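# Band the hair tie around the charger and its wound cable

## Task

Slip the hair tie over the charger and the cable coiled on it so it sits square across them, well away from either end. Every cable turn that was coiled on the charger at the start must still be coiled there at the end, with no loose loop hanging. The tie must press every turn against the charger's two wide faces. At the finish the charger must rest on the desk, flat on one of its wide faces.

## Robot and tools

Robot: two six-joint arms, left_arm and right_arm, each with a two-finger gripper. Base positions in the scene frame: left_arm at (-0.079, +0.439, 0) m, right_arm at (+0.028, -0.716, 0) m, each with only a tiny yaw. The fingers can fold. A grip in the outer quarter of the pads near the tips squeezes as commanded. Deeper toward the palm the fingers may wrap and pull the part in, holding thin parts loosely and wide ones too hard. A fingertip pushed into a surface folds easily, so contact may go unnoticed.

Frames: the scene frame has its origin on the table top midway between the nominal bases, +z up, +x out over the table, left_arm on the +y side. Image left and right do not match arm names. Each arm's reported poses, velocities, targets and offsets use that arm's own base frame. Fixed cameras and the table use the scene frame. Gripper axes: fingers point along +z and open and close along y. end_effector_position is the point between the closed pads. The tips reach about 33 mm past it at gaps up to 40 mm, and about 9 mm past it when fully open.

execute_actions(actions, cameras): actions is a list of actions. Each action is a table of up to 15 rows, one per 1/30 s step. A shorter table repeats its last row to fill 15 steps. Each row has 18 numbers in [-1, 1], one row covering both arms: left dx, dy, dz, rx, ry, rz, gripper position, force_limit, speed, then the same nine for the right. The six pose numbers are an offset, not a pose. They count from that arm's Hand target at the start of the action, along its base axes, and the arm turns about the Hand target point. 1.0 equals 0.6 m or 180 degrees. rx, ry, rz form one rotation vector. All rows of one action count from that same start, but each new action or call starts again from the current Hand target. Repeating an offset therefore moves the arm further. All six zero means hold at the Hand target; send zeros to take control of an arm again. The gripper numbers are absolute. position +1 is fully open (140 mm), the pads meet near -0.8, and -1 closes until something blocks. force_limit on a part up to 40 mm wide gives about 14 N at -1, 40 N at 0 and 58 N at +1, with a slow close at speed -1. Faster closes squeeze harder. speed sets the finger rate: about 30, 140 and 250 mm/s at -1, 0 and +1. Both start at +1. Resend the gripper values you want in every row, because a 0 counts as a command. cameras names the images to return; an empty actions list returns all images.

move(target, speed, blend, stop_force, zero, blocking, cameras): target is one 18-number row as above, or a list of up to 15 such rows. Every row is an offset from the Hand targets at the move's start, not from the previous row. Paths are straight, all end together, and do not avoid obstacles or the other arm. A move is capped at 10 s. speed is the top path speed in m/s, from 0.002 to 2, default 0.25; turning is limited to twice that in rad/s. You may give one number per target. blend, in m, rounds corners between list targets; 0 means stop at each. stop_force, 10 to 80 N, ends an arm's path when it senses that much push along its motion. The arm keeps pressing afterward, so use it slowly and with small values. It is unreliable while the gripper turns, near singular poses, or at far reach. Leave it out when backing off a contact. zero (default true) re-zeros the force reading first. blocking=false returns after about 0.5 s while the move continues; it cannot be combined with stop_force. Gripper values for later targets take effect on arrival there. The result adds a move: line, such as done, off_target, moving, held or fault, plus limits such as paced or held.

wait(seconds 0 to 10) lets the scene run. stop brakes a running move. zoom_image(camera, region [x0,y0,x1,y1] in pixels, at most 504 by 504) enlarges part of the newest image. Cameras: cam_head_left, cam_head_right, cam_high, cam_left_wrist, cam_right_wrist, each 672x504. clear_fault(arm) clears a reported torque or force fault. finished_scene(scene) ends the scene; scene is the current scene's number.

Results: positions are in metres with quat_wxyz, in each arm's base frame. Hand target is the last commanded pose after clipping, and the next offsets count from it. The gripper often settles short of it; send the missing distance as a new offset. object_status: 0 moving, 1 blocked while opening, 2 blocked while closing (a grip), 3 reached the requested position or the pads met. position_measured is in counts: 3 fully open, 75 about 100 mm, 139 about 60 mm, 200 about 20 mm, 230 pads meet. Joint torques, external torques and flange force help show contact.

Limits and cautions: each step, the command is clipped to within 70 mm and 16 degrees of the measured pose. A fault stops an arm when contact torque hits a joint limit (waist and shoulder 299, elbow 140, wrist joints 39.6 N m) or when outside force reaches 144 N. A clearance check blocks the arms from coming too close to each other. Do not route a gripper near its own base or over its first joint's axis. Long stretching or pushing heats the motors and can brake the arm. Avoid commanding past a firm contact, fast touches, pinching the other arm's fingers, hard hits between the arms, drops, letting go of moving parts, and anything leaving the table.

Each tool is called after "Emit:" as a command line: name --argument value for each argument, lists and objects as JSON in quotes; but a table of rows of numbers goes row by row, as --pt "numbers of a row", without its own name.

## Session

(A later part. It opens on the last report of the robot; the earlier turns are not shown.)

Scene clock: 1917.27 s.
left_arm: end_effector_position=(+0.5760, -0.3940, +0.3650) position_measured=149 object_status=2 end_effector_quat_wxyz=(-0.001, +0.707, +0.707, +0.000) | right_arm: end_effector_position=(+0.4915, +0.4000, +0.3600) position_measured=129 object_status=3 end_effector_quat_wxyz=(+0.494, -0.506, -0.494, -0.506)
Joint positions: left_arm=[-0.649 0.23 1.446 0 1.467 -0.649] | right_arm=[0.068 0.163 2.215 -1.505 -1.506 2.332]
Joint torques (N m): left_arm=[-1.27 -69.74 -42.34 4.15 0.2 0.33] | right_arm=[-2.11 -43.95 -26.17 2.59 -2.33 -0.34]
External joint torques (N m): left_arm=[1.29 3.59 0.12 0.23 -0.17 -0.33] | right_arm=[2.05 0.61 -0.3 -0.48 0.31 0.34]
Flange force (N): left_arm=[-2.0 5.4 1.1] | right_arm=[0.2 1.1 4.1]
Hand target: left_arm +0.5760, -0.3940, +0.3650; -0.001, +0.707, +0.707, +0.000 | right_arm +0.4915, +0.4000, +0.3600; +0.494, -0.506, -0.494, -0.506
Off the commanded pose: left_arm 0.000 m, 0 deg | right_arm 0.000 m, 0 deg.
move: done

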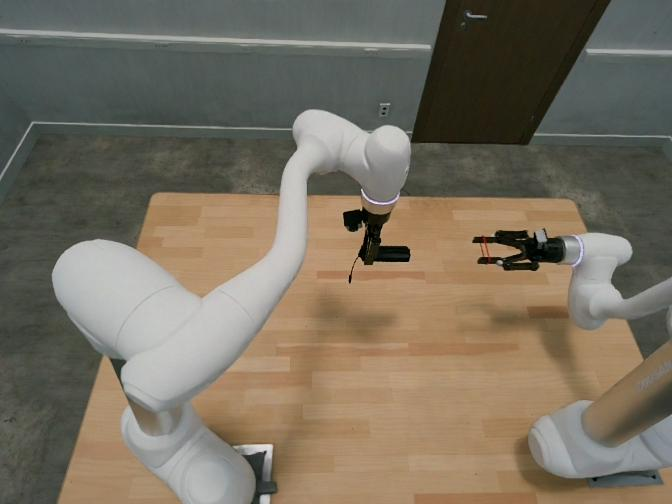

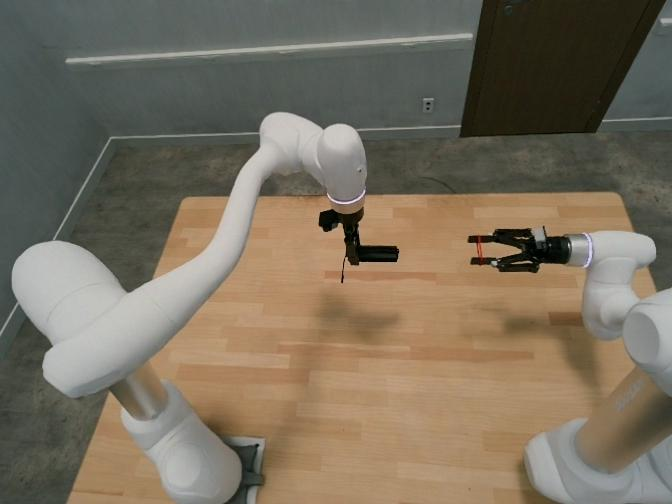

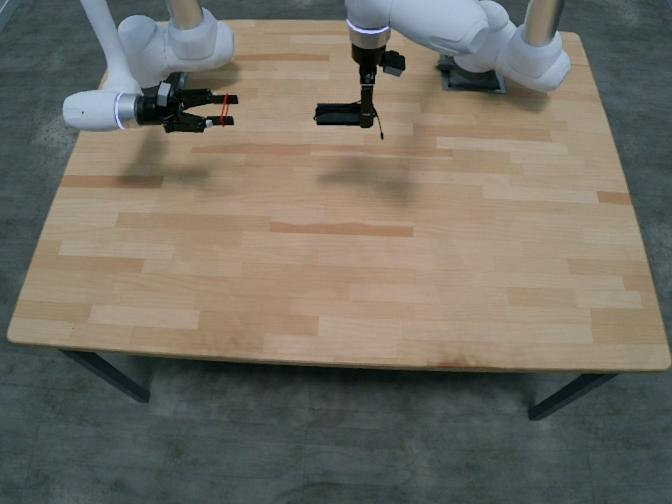

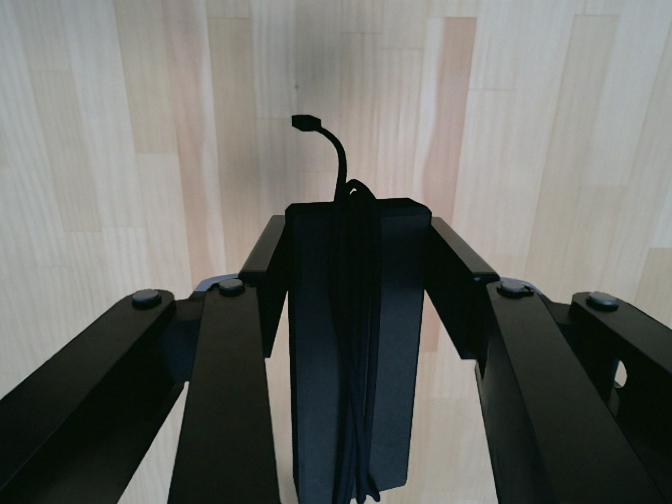

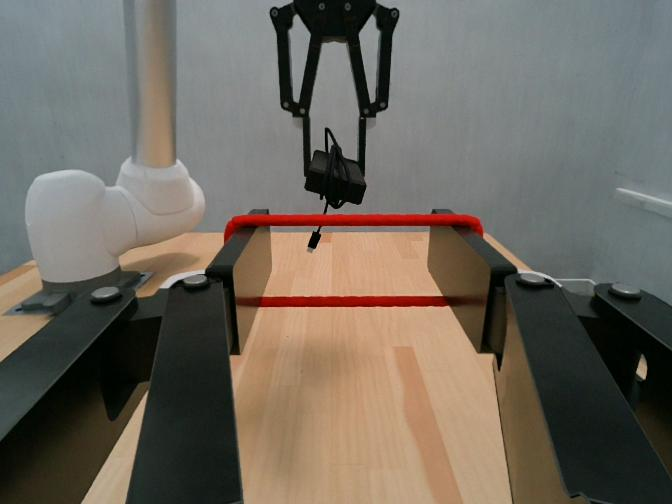

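Emit:
move --pt "0 0 0 0 0 0 -1 0 -1 0 0.1667 0 0 0 0 0.0 0 -1" --speed 0.2 --cameras '["all"]'

Emit:
zoom_image --camera "cam_right_wrist" --region '[220, 30, 470, 280]'

Scene clock: 1925.20 s.
left_arm: end_effector_position=(+0.5760, -0.3940, +0.3650) position_measured=149 object_status=2 end_effector_quat_wxyz=(-0.001, +0.707, +0.707, +0.000) | right_arm: end_effector_position=(+0.4915, +0.5000, +0.3600) position_measured=129 object_status=3 end_effector_quat_wxyz=(+0.494, -0.506, -0.494, -0.506)
Joint positions: left_arm=[-0.649 0.23 1.446 0 1.467 -0.649] | right_arm=[0.266 0.195 2.174 -1.361 -1.369 2.322]
Joint torques (N m): left_arm=[-1.24 -69.54 -42.43 4.13 0.17 0.37] | right_arm=[-2.19 -48.61 -26.99 3.18 -2.35 -0.31]
External joint torques (N m): left_arm=[1.28 3.31 0.2 0.25 -0.15 -0.37] | right_arm=[2.21 0.82 -0.36 -0.69 0.3 0.31]
Flange force (N): left_arm=[-1.7 4.8 1.1] | right_arm=[0.2 0.8 4.2]
Hand target: left_arm +0.5760, -0.3940, +0.3650; -0.001, +0.707, +0.707, +0.000 | right_arm +0.4915, +0.5000, +0.3600; +0.494, -0.506, -0.494, -0.506
Off the commanded pose: left_arm 0.000 m, 0 deg | right_arm 0.000 m, 0 deg.
move: done

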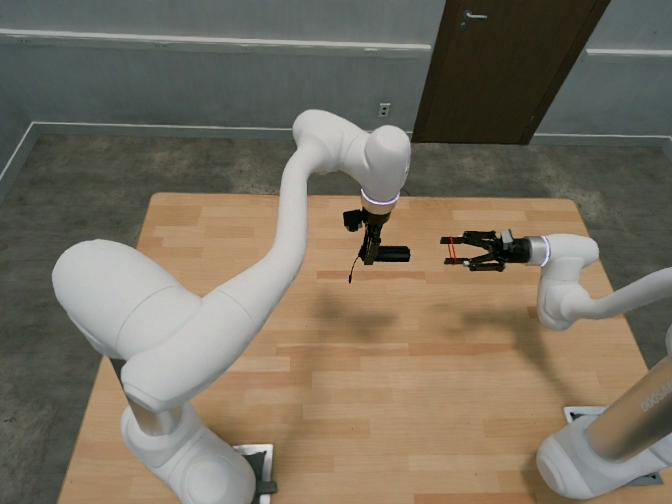

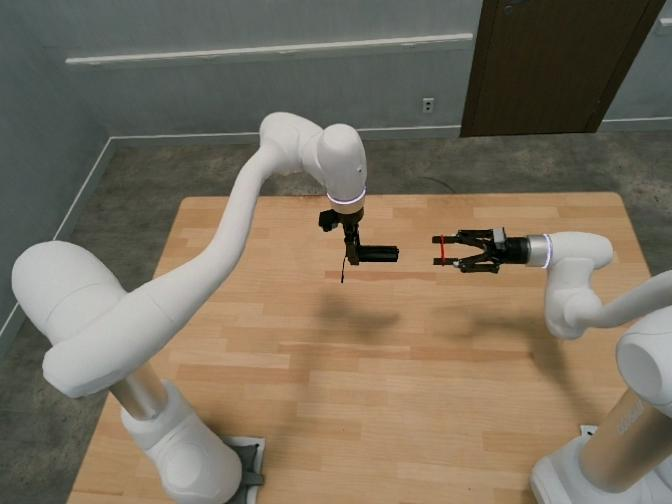

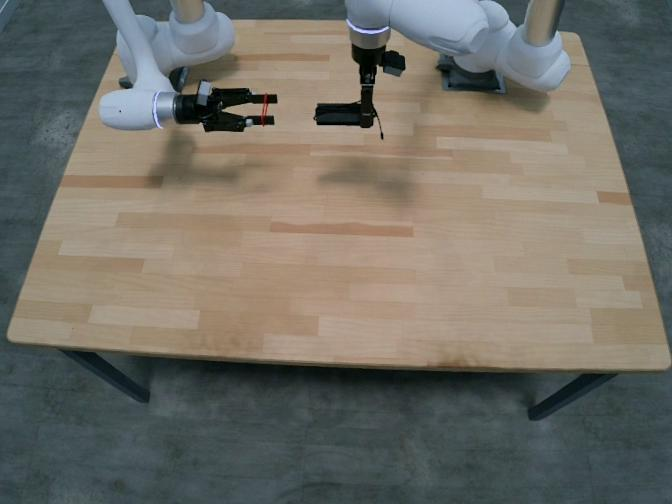

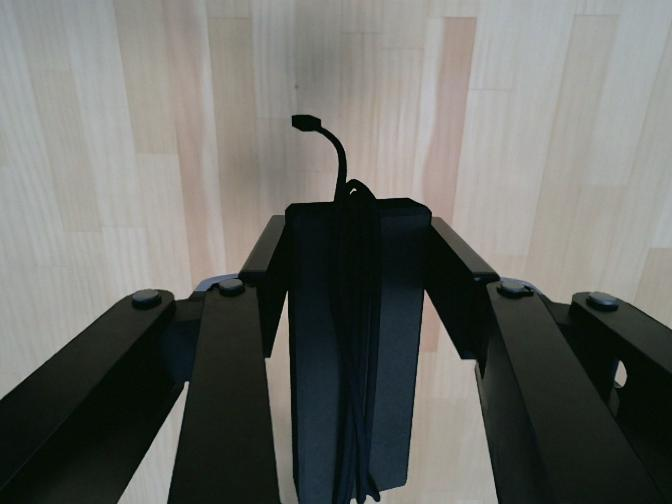

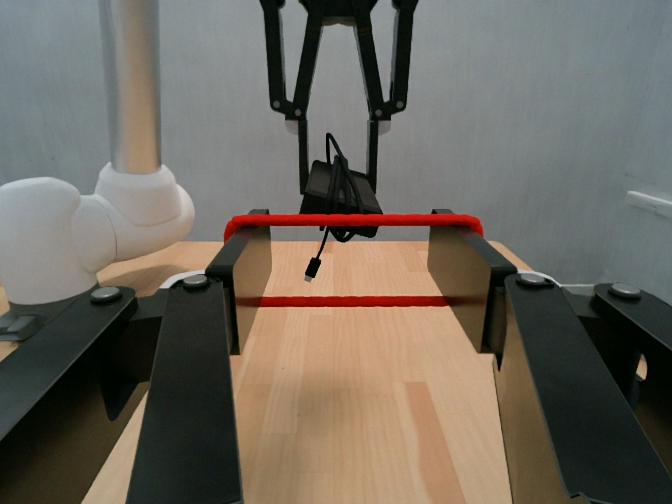

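Scaled by 2.016.

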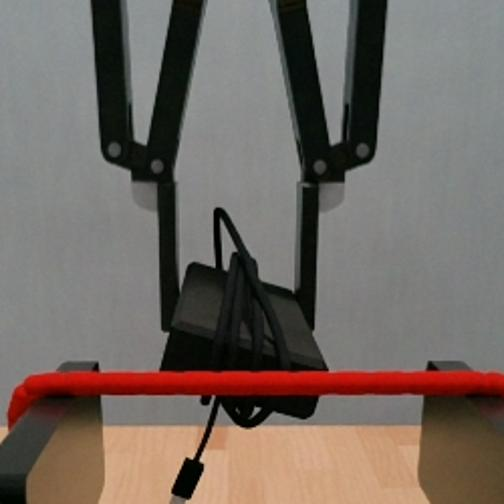

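Emit:
move --pt "0 0 0 0 -0.083 0 -1 0 -1 0 0.05 -0.02 0 0 0 0.0 0 -1" --speed 0.1 --cameras '["all"]'

Emit:
zoom_image --camera "cam_right_wrist" --region '[220, 50, 470, 300]'

Emit:
zoom_image --camera "cam_left_wrist" --region '[230, 100, 480, 504]'

Scene clock: 1969.13 s.
left_arm: end_effector_position=(+0.5760, -0.3940, +0.3650) position_measured=149 object_status=2 end_effector_quat_wxyz=(+0.091, +0.701, +0.701, +0.092) | right_arm: end_effector_position=(+0.4915, +0.5300, +0.3480) position_measured=129 object_status=3 end_effector_quat_wxyz=(+0.494, -0.506, -0.494, -0.506)
Joint positions: left_arm=[-0.732 0.122 1.595 0.184 1.235 -0.775] | right_arm=[0.322 0.227 2.163 -1.314 -1.336 2.293]
Joint torques (N m): left_arm=[-1.47 -59.34 -43.04 4.75 -0.47 0.3] | right_arm=[-2.2 -51.79 -26.54 3.01 -2.38 -0.31]
External joint torques (N m): left_arm=[1.51 4.13 0.44 0 -0.01 -0.29] | right_arm=[2.15 1.37 -0.36 -0.46 0.28 0.3]
Flange force (N): left_arm=[-2.2 5.2 3.2] | right_arm=[-0.7 1.2 4.6]
Hand target: left_arm +0.5760, -0.3940, +0.3650; +0.091, +0.701, +0.701, +0.092 | right_arm +0.4915, +0.5300, +0.3480; +0.494, -0.506, -0.494, -0.506
Off the commanded pose: left_arm 0.000 m, 0 deg | right_arm 0.000 m, 0 deg.
move: done

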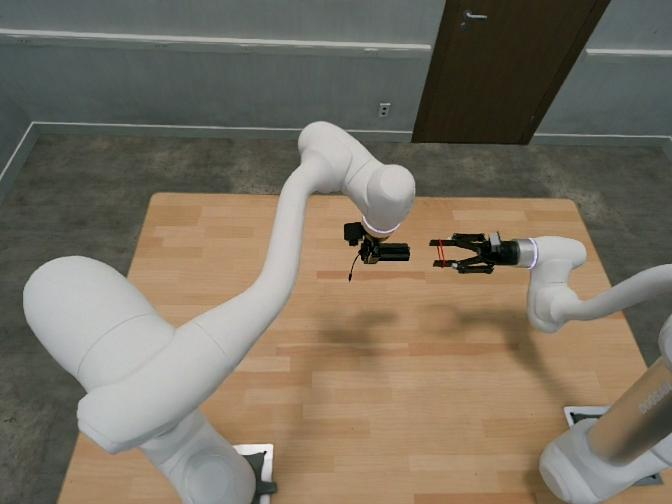

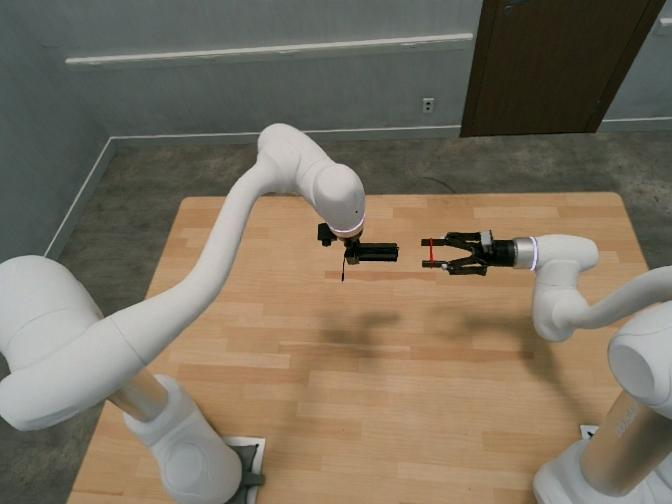

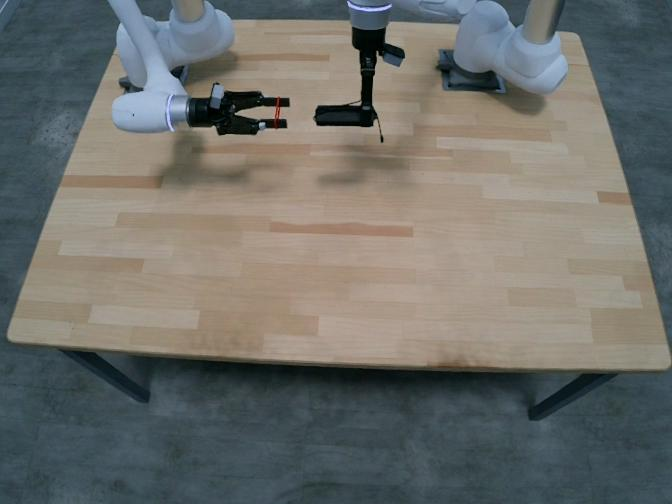

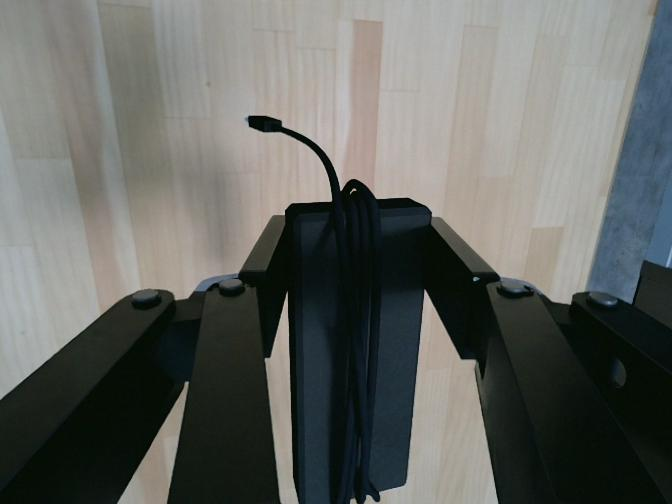

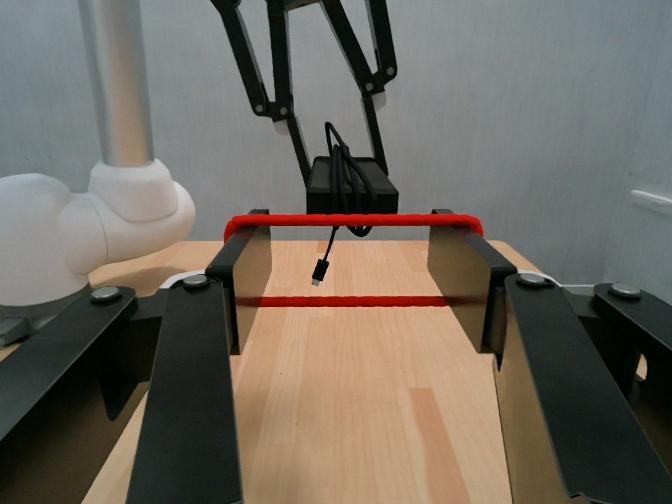

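Scaled by 2.016.

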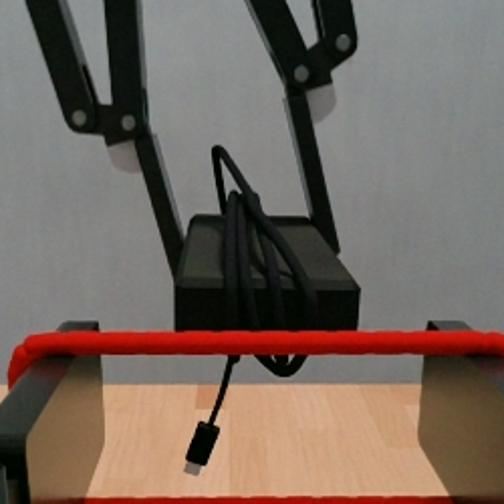

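Scaled by 1.248.

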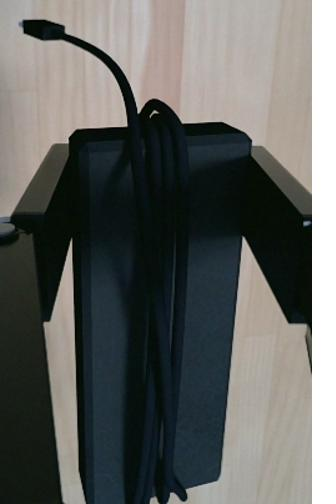

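Emit:
move --pt "0 0 0 0 0 0 -1 0 -1 0.0038 0.0333 0.0867 -0.3333 0 0 0.0 0 -1" --pt "0 0 0 0 0 0 -1 0 -1 0.0038 0.1573 0.0667 -0.3333 0 0 0.0 0 -1" --speed 0.15 --blend '[0.01,0]' --cameras '["all"]'

Emit:
zoom_image --camera "cam_high" --region '[220, 50, 420, 160]'

Emit:
zoom_image --camera "cam_head_right" --region '[320, 200, 480, 300]'

Scene clock: 1990.33 s.
left_arm: end_effector_position=(+0.5760, -0.3940, +0.3650) position_measured=149 object_status=2 end_effector_quat_wxyz=(+0.091, +0.701, +0.701, +0.092) | right_arm: end_effector_position=(+0.4938, +0.6244, +0.3880) position_measured=129 object_status=3 end_effector_quat_wxyz=(-0.174, +0.685, +0.681, +0.191)
Joint positions: left_arm=[-0.732 0.122 1.595 0.184 1.235 -0.775] | right_arm=[0.705 0.186 1.539 -2.716 -1.081 3.714]
Joint torques (N m): left_arm=[-1.5 -59.43 -42.86 4.73 -0.51 0.31] | right_arm=[-1.85 -63.46 -41.86 -2.61 0.51 -0.3]
External joint torques (N m): left_arm=[1.74 4.2 0.3 0.02 0.02 -0.3] | right_arm=[1.85 1.74 -0.75 -0.28 0.31 0.3]
Flange force (N): left_arm=[-2.2 5.7 3.1] | right_arm=[5.1 0.7 2.3]
Hand target: left_arm +0.5760, -0.3940, +0.3650; +0.091, +0.701, +0.701, +0.092 | right_arm +0.4938, +0.6244, +0.3880; -0.174, +0.685, +0.681, +0.191
Off the commanded pose: left_arm 0.000 m, 0 deg | right_arm 0.000 m, 0 deg.
move: done

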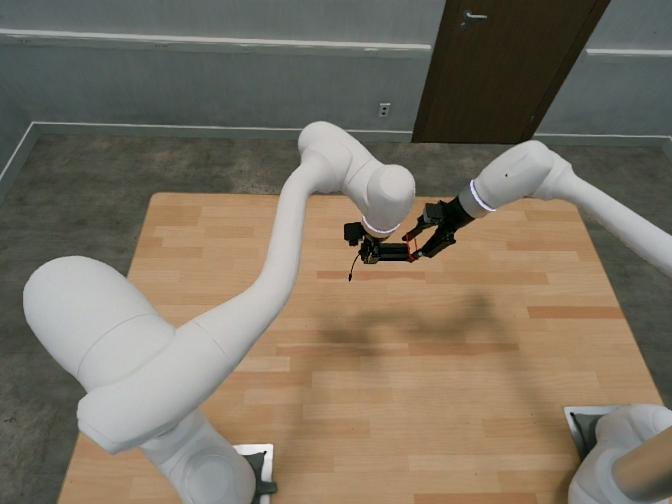

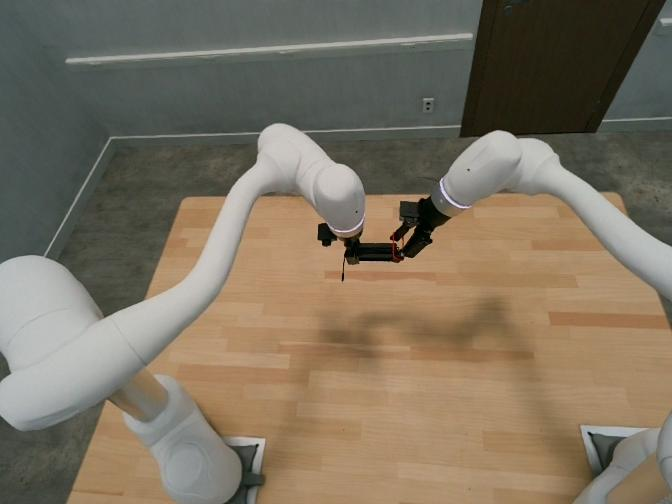

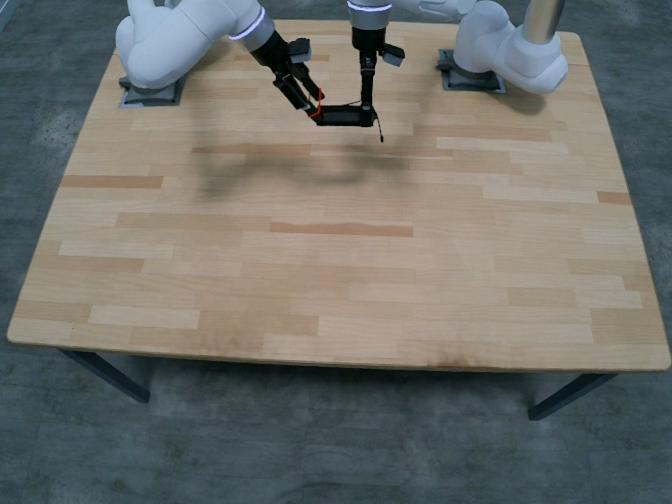

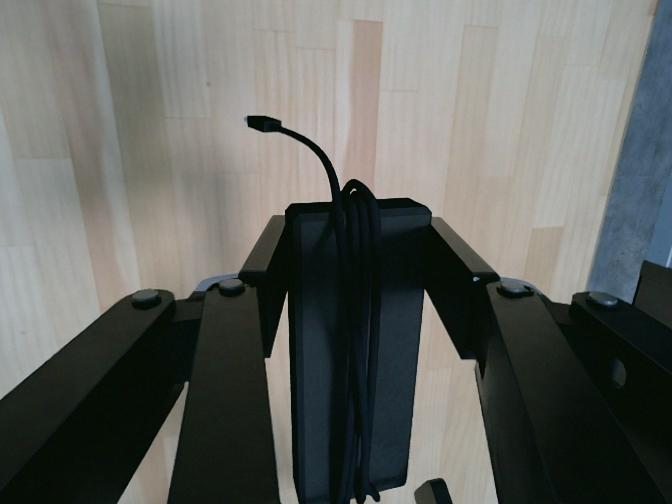

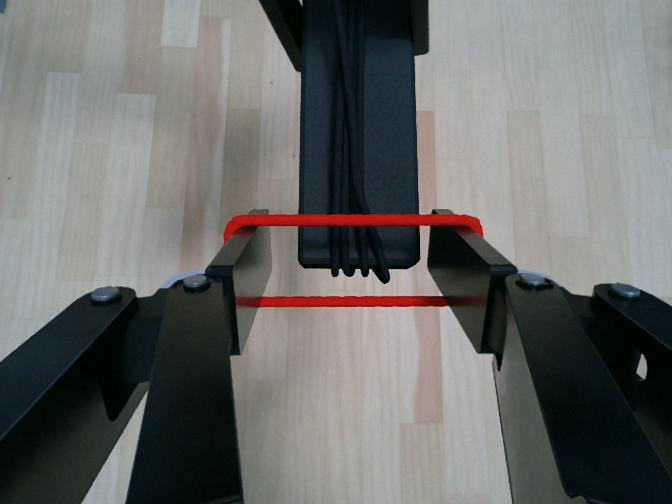

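Scaled by 2.520.

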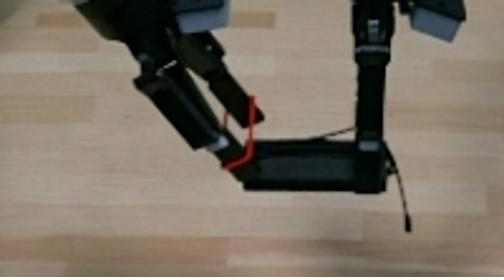

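Scaled by 3.150.

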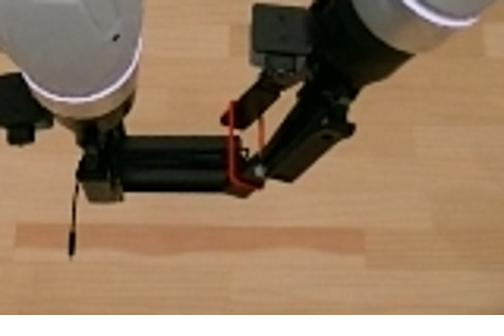

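Emit:
move --pt "0 0 0 0 0 0 -1 0 -1 0.0042 0 0 0 0 0 0.0 0 -1" --pt "0 0 0 0 0 0 -1 0 -1 0.0042 0.0033 -0.043 0 0 0 0.0 0 -1" --speed 0.06 --cameras '["all"]'

Emit:
zoom_image --camera "cam_high" --region '[280, 70, 400, 150]'

Emit:
zoom_image --camera "cam_head_right" --region '[330, 210, 450, 290]'

Scene clock: 2002.87 s.
left_arm: end_effector_position=(+0.5760, -0.3940, +0.3650) position_measured=149 object_status=2 end_effector_quat_wxyz=(+0.091, +0.701, +0.701, +0.092) | right_arm: end_effector_position=(+0.4963, +0.6264, +0.3622) position_measured=129 object_status=3 end_effector_quat_wxyz=(-0.174, +0.685, +0.681, +0.191)
Joint positions: left_arm=[-0.732 0.122 1.595 0.184 1.235 -0.775] | right_arm=[0.705 0.198 1.571 -2.705 -1.041 3.693]
Joint torques (N m): left_arm=[-1.33 -59.12 -42.92 4.8 -0.51 0.27] | right_arm=[-2.05 -64.67 -41.66 -2.79 0.49 -0.32]
External joint torques (N m): left_arm=[0.98 4.03 0.34 -0.07 0.02 -0.26] | right_arm=[1.97 1.64 -0.85 -0.08 0.32 0.32]
Flange force (N): left_arm=[-2.8 4.7 2.8] | right_arm=[5.2 0.6 2.4]
Hand target: left_arm +0.5760, -0.3940, +0.3650; +0.091, +0.701, +0.701, +0.092 | right_arm +0.4963, +0.6264, +0.3622; -0.174, +0.685, +0.681, +0.191
Off the commanded pose: left_arm 0.000 m, 0 deg | right_arm 0.000 m, 0 deg.
move: done

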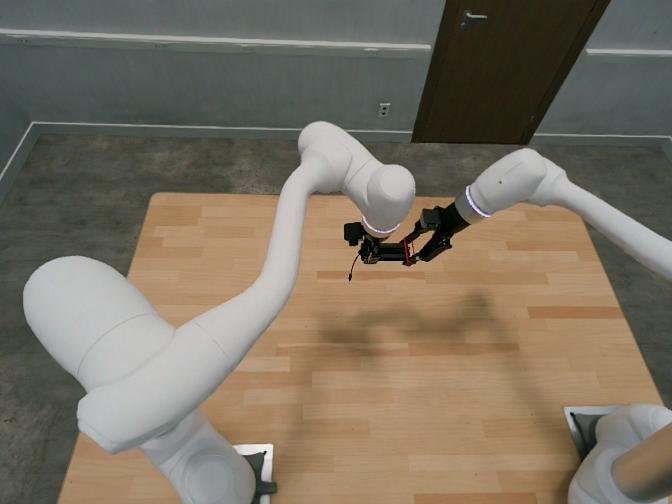

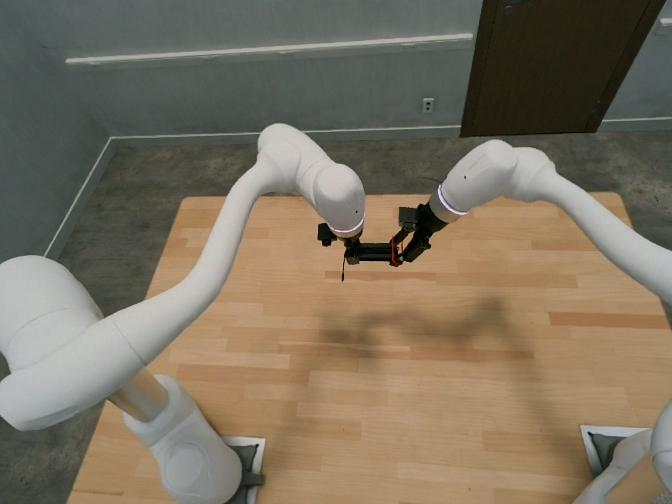

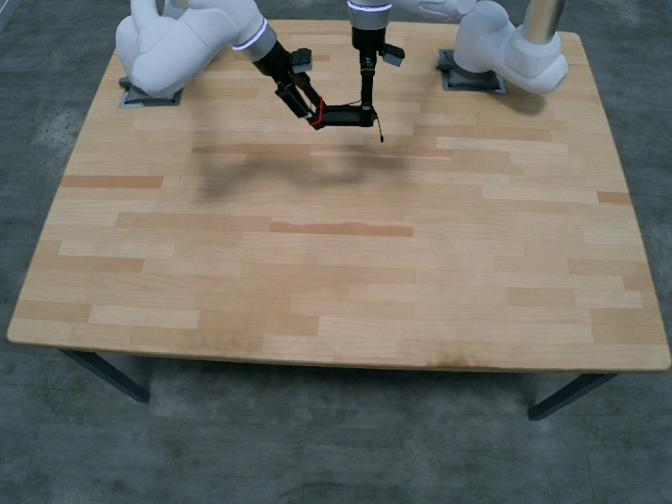

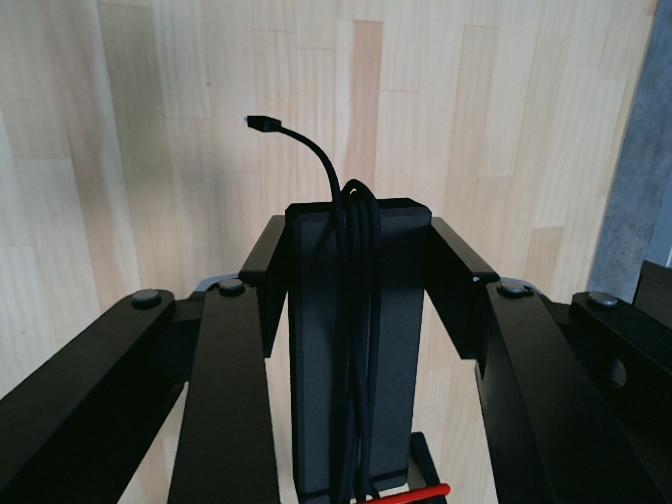

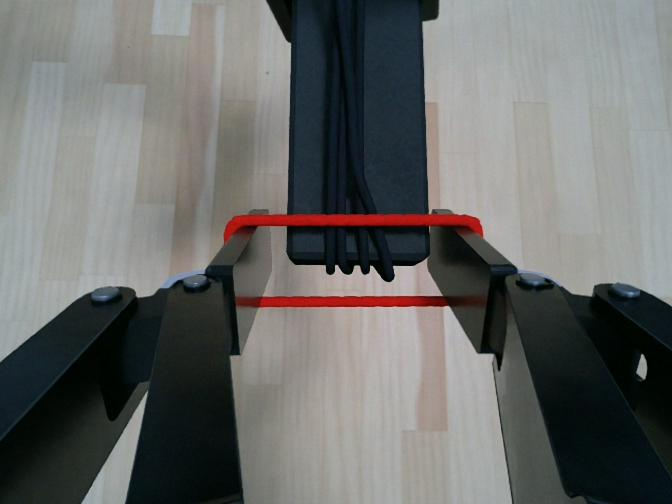

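Scaled by 4.200.

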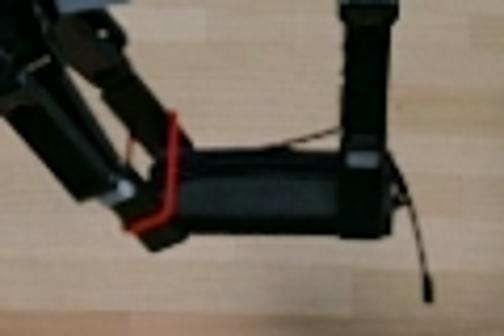

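Scaled by 4.200.

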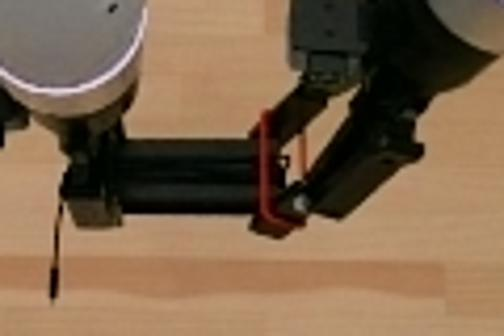

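Emit:
move --target '[0,0,0,0,0,0,-1,0,-1,0,0,-0.02,0,0,0,0.0,0,-1]' --speed 0.04 --cameras '["cam_right_wrist","cam_left_wrist","cam_high"]'

Emit:
zoom_image --camera "cam_right_wrist" --region '[210, 100, 500, 350]'

Emit:
zoom_image --camera "cam_high" --region '[280, 70, 400, 150]'

Scene clock: 2020.10 s.
left_arm: end_effector_position=(+0.5760, -0.3940, +0.3650) position_measured=149 object_status=2 end_effector_quat_wxyz=(+0.091, +0.701, +0.701, +0.092) | right_arm: end_effector_position=(+0.4963, +0.6264, +0.3502) position_measured=129 object_status=3 end_effector_quat_wxyz=(-0.174, +0.685, +0.681, +0.191)
Joint positions: left_arm=[-0.732 0.122 1.595 0.184 1.235 -0.775] | right_arm=[0.705 0.202 1.588 -2.7 -1.022 3.683]
Joint torques (N m): left_arm=[-1.76 -59.9 -43.74 4.67 -0.76 0.25] | right_arm=[-1.71 -64.13 -40.7 -2.58 0.39 -0.29]
External joint torques (N m): left_arm=[1.97 4.5 1.14 0.09 0.28 -0.24] | right_arm=[1.6 0.94 -1.47 -0.27 0.4 0.29]
Flange force (N): left_arm=[-1.3 5.0 3.8] | right_arm=[5.4 1.0 1.4]
Hand target: left_arm +0.5760, -0.3940, +0.3650; +0.091, +0.701, +0.701, +0.092 | right_arm +0.4963, +0.6264, +0.3502; -0.174, +0.685, +0.681, +0.191
Off the commanded pose: left_arm 0.000 m, 0 deg | right_arm 0.000 m, 0 deg.
move: done
Images, in order (width x height): cam_high 672x504, cam_left_wrist 672x504, cam_right_wrist 672x504.

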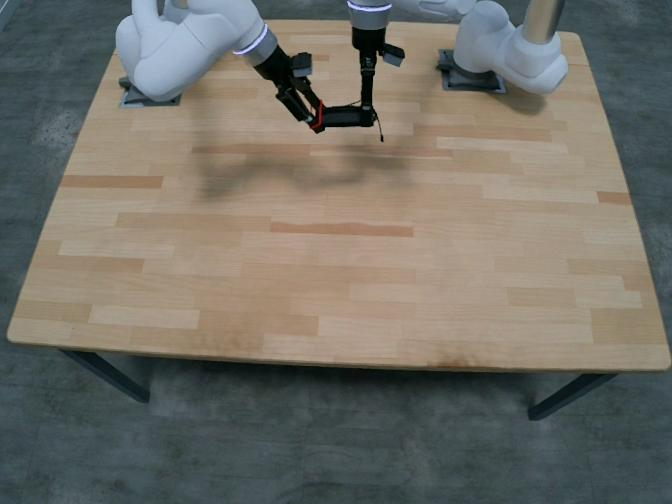

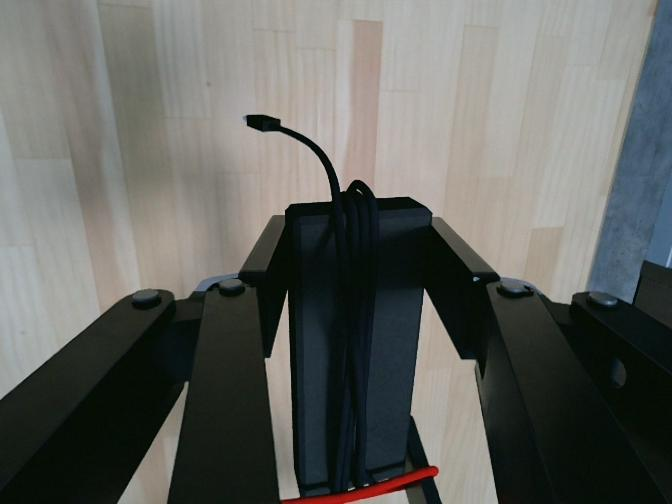

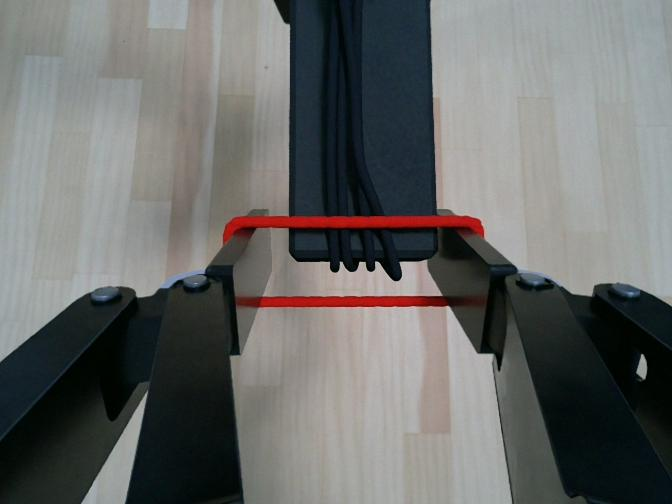

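Scaled by 1.738.

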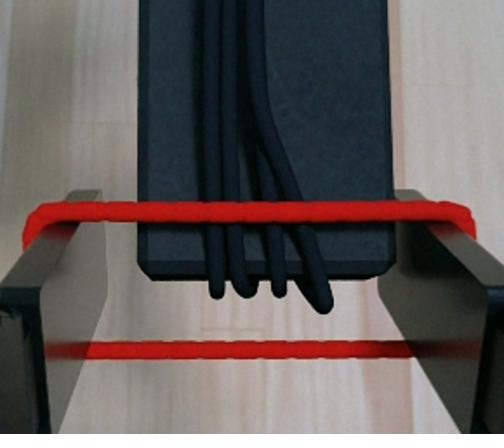

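Scaled by 4.200.

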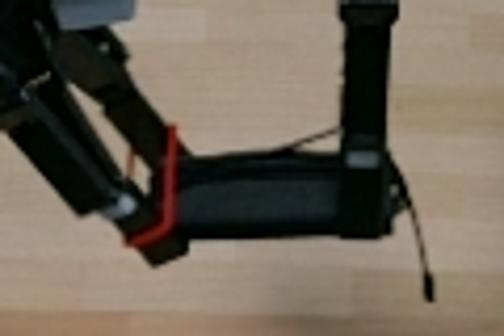

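Emit:
move --pt "0 0 0 0 0 0 -1 0 -1 0 0 -0.008 0 0 0 0.0 0 -1" --pt "0 0 0 0 0 0 -1 0 -1 0 0.001 -0.0182 0.1111 0 0 0.0 0 -1" --speed 0.07 --blend '[0.003,0]' --cameras '["all"]'

Emit:
zoom_image --camera "cam_right_wrist" --region '[210, 100, 500, 350]'

Emit:
zoom_image --camera "cam_high" --region '[280, 70, 400, 150]'

Scene clock: 2037.10 s.
left_arm: end_effector_position=(+0.5760, -0.3940, +0.3650) position_measured=149 object_status=2 end_effector_quat_wxyz=(+0.091, +0.701, +0.701, +0.092) | right_arm: end_effector_position=(+0.4963, +0.6270, +0.3393) position_measured=129 object_status=3 end_effector_quat_wxyz=(-0.291, +0.645, +0.637, +0.306)
Joint positions: left_arm=[-0.732 0.122 1.595 0.184 1.235 -0.775] | right_arm=[0.596 0.155 1.804 -2.172 -0.851 3.2]
Joint torques (N m): left_arm=[-1.6 -59.76 -43.5 4.69 -0.72 0.24] | right_arm=[-1.9 -56.26 -38.1 -0.42 -0.19 -0.36]
External joint torques (N m): left_arm=[1.9 4.34 0.88 0.08 0.23 -0.22] | right_arm=[1.86 0.95 -1.2 -0.23 0.36 0.36]
Flange force (N): left_arm=[-1.5 5.2 3.5] | right_arm=[4.7 0.7 3.3]
Hand target: left_arm +0.5760, -0.3940, +0.3650; +0.091, +0.701, +0.701, +0.092 | right_arm +0.4963, +0.6270, +0.3393; -0.291, +0.645, +0.637, +0.306
Off the commanded pose: left_arm 0.000 m, 0 deg | right_arm 0.000 m, 0 deg.
move: done; blend cut to 0.0024 m at target 1

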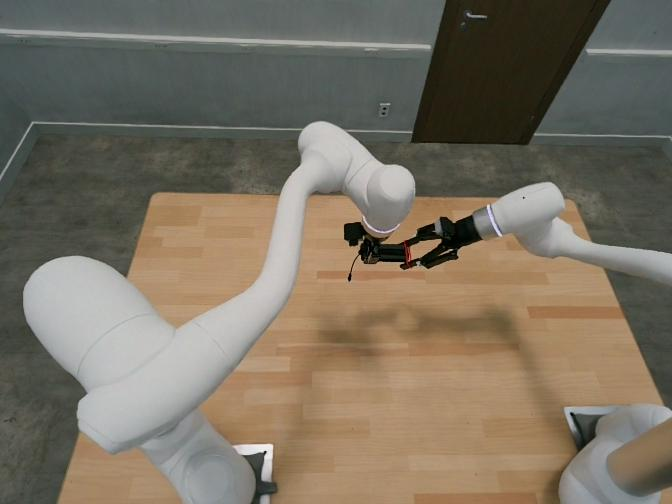

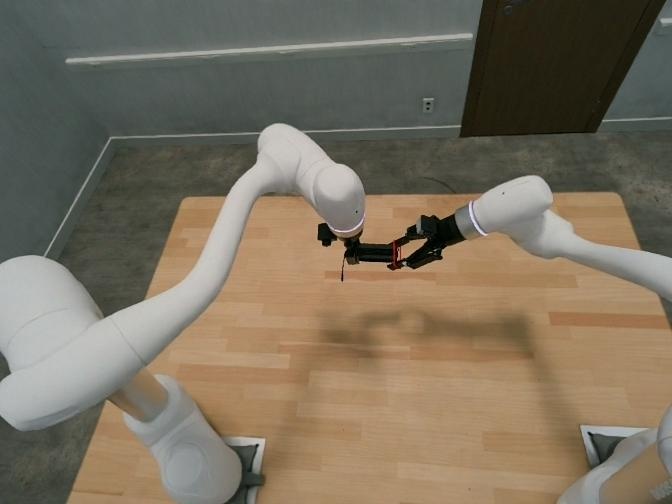

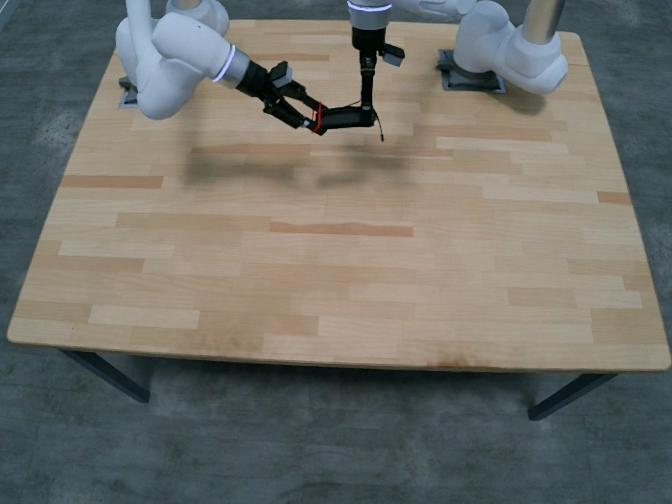

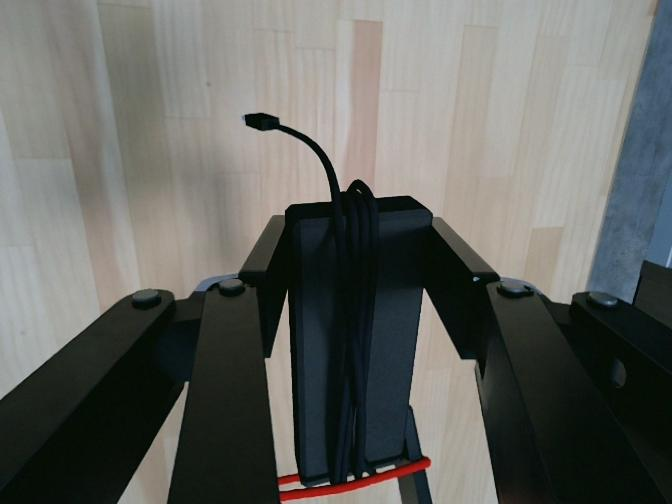

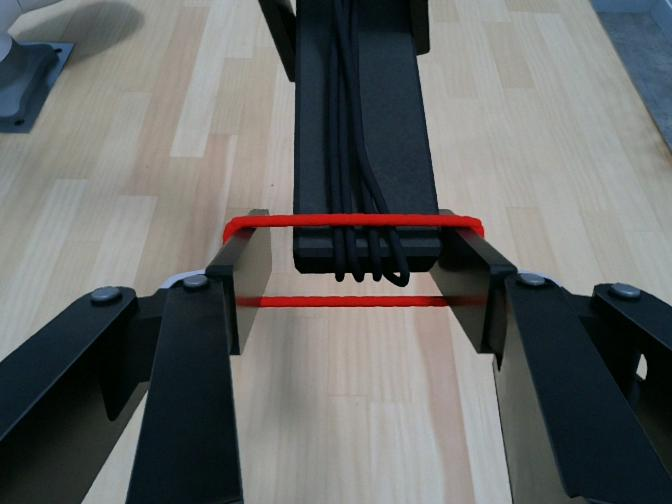

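Scaled by 1.738.

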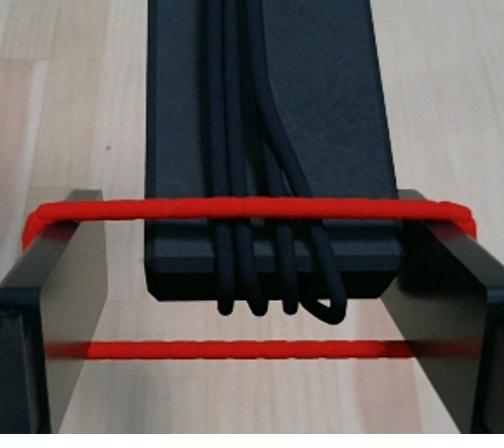

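Scaled by 4.200.

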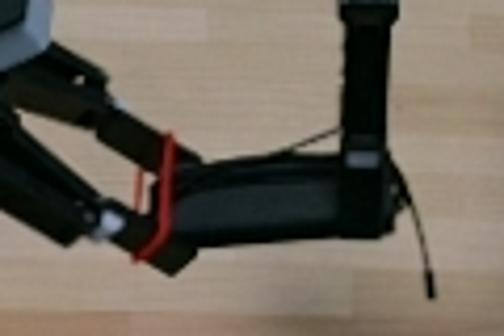

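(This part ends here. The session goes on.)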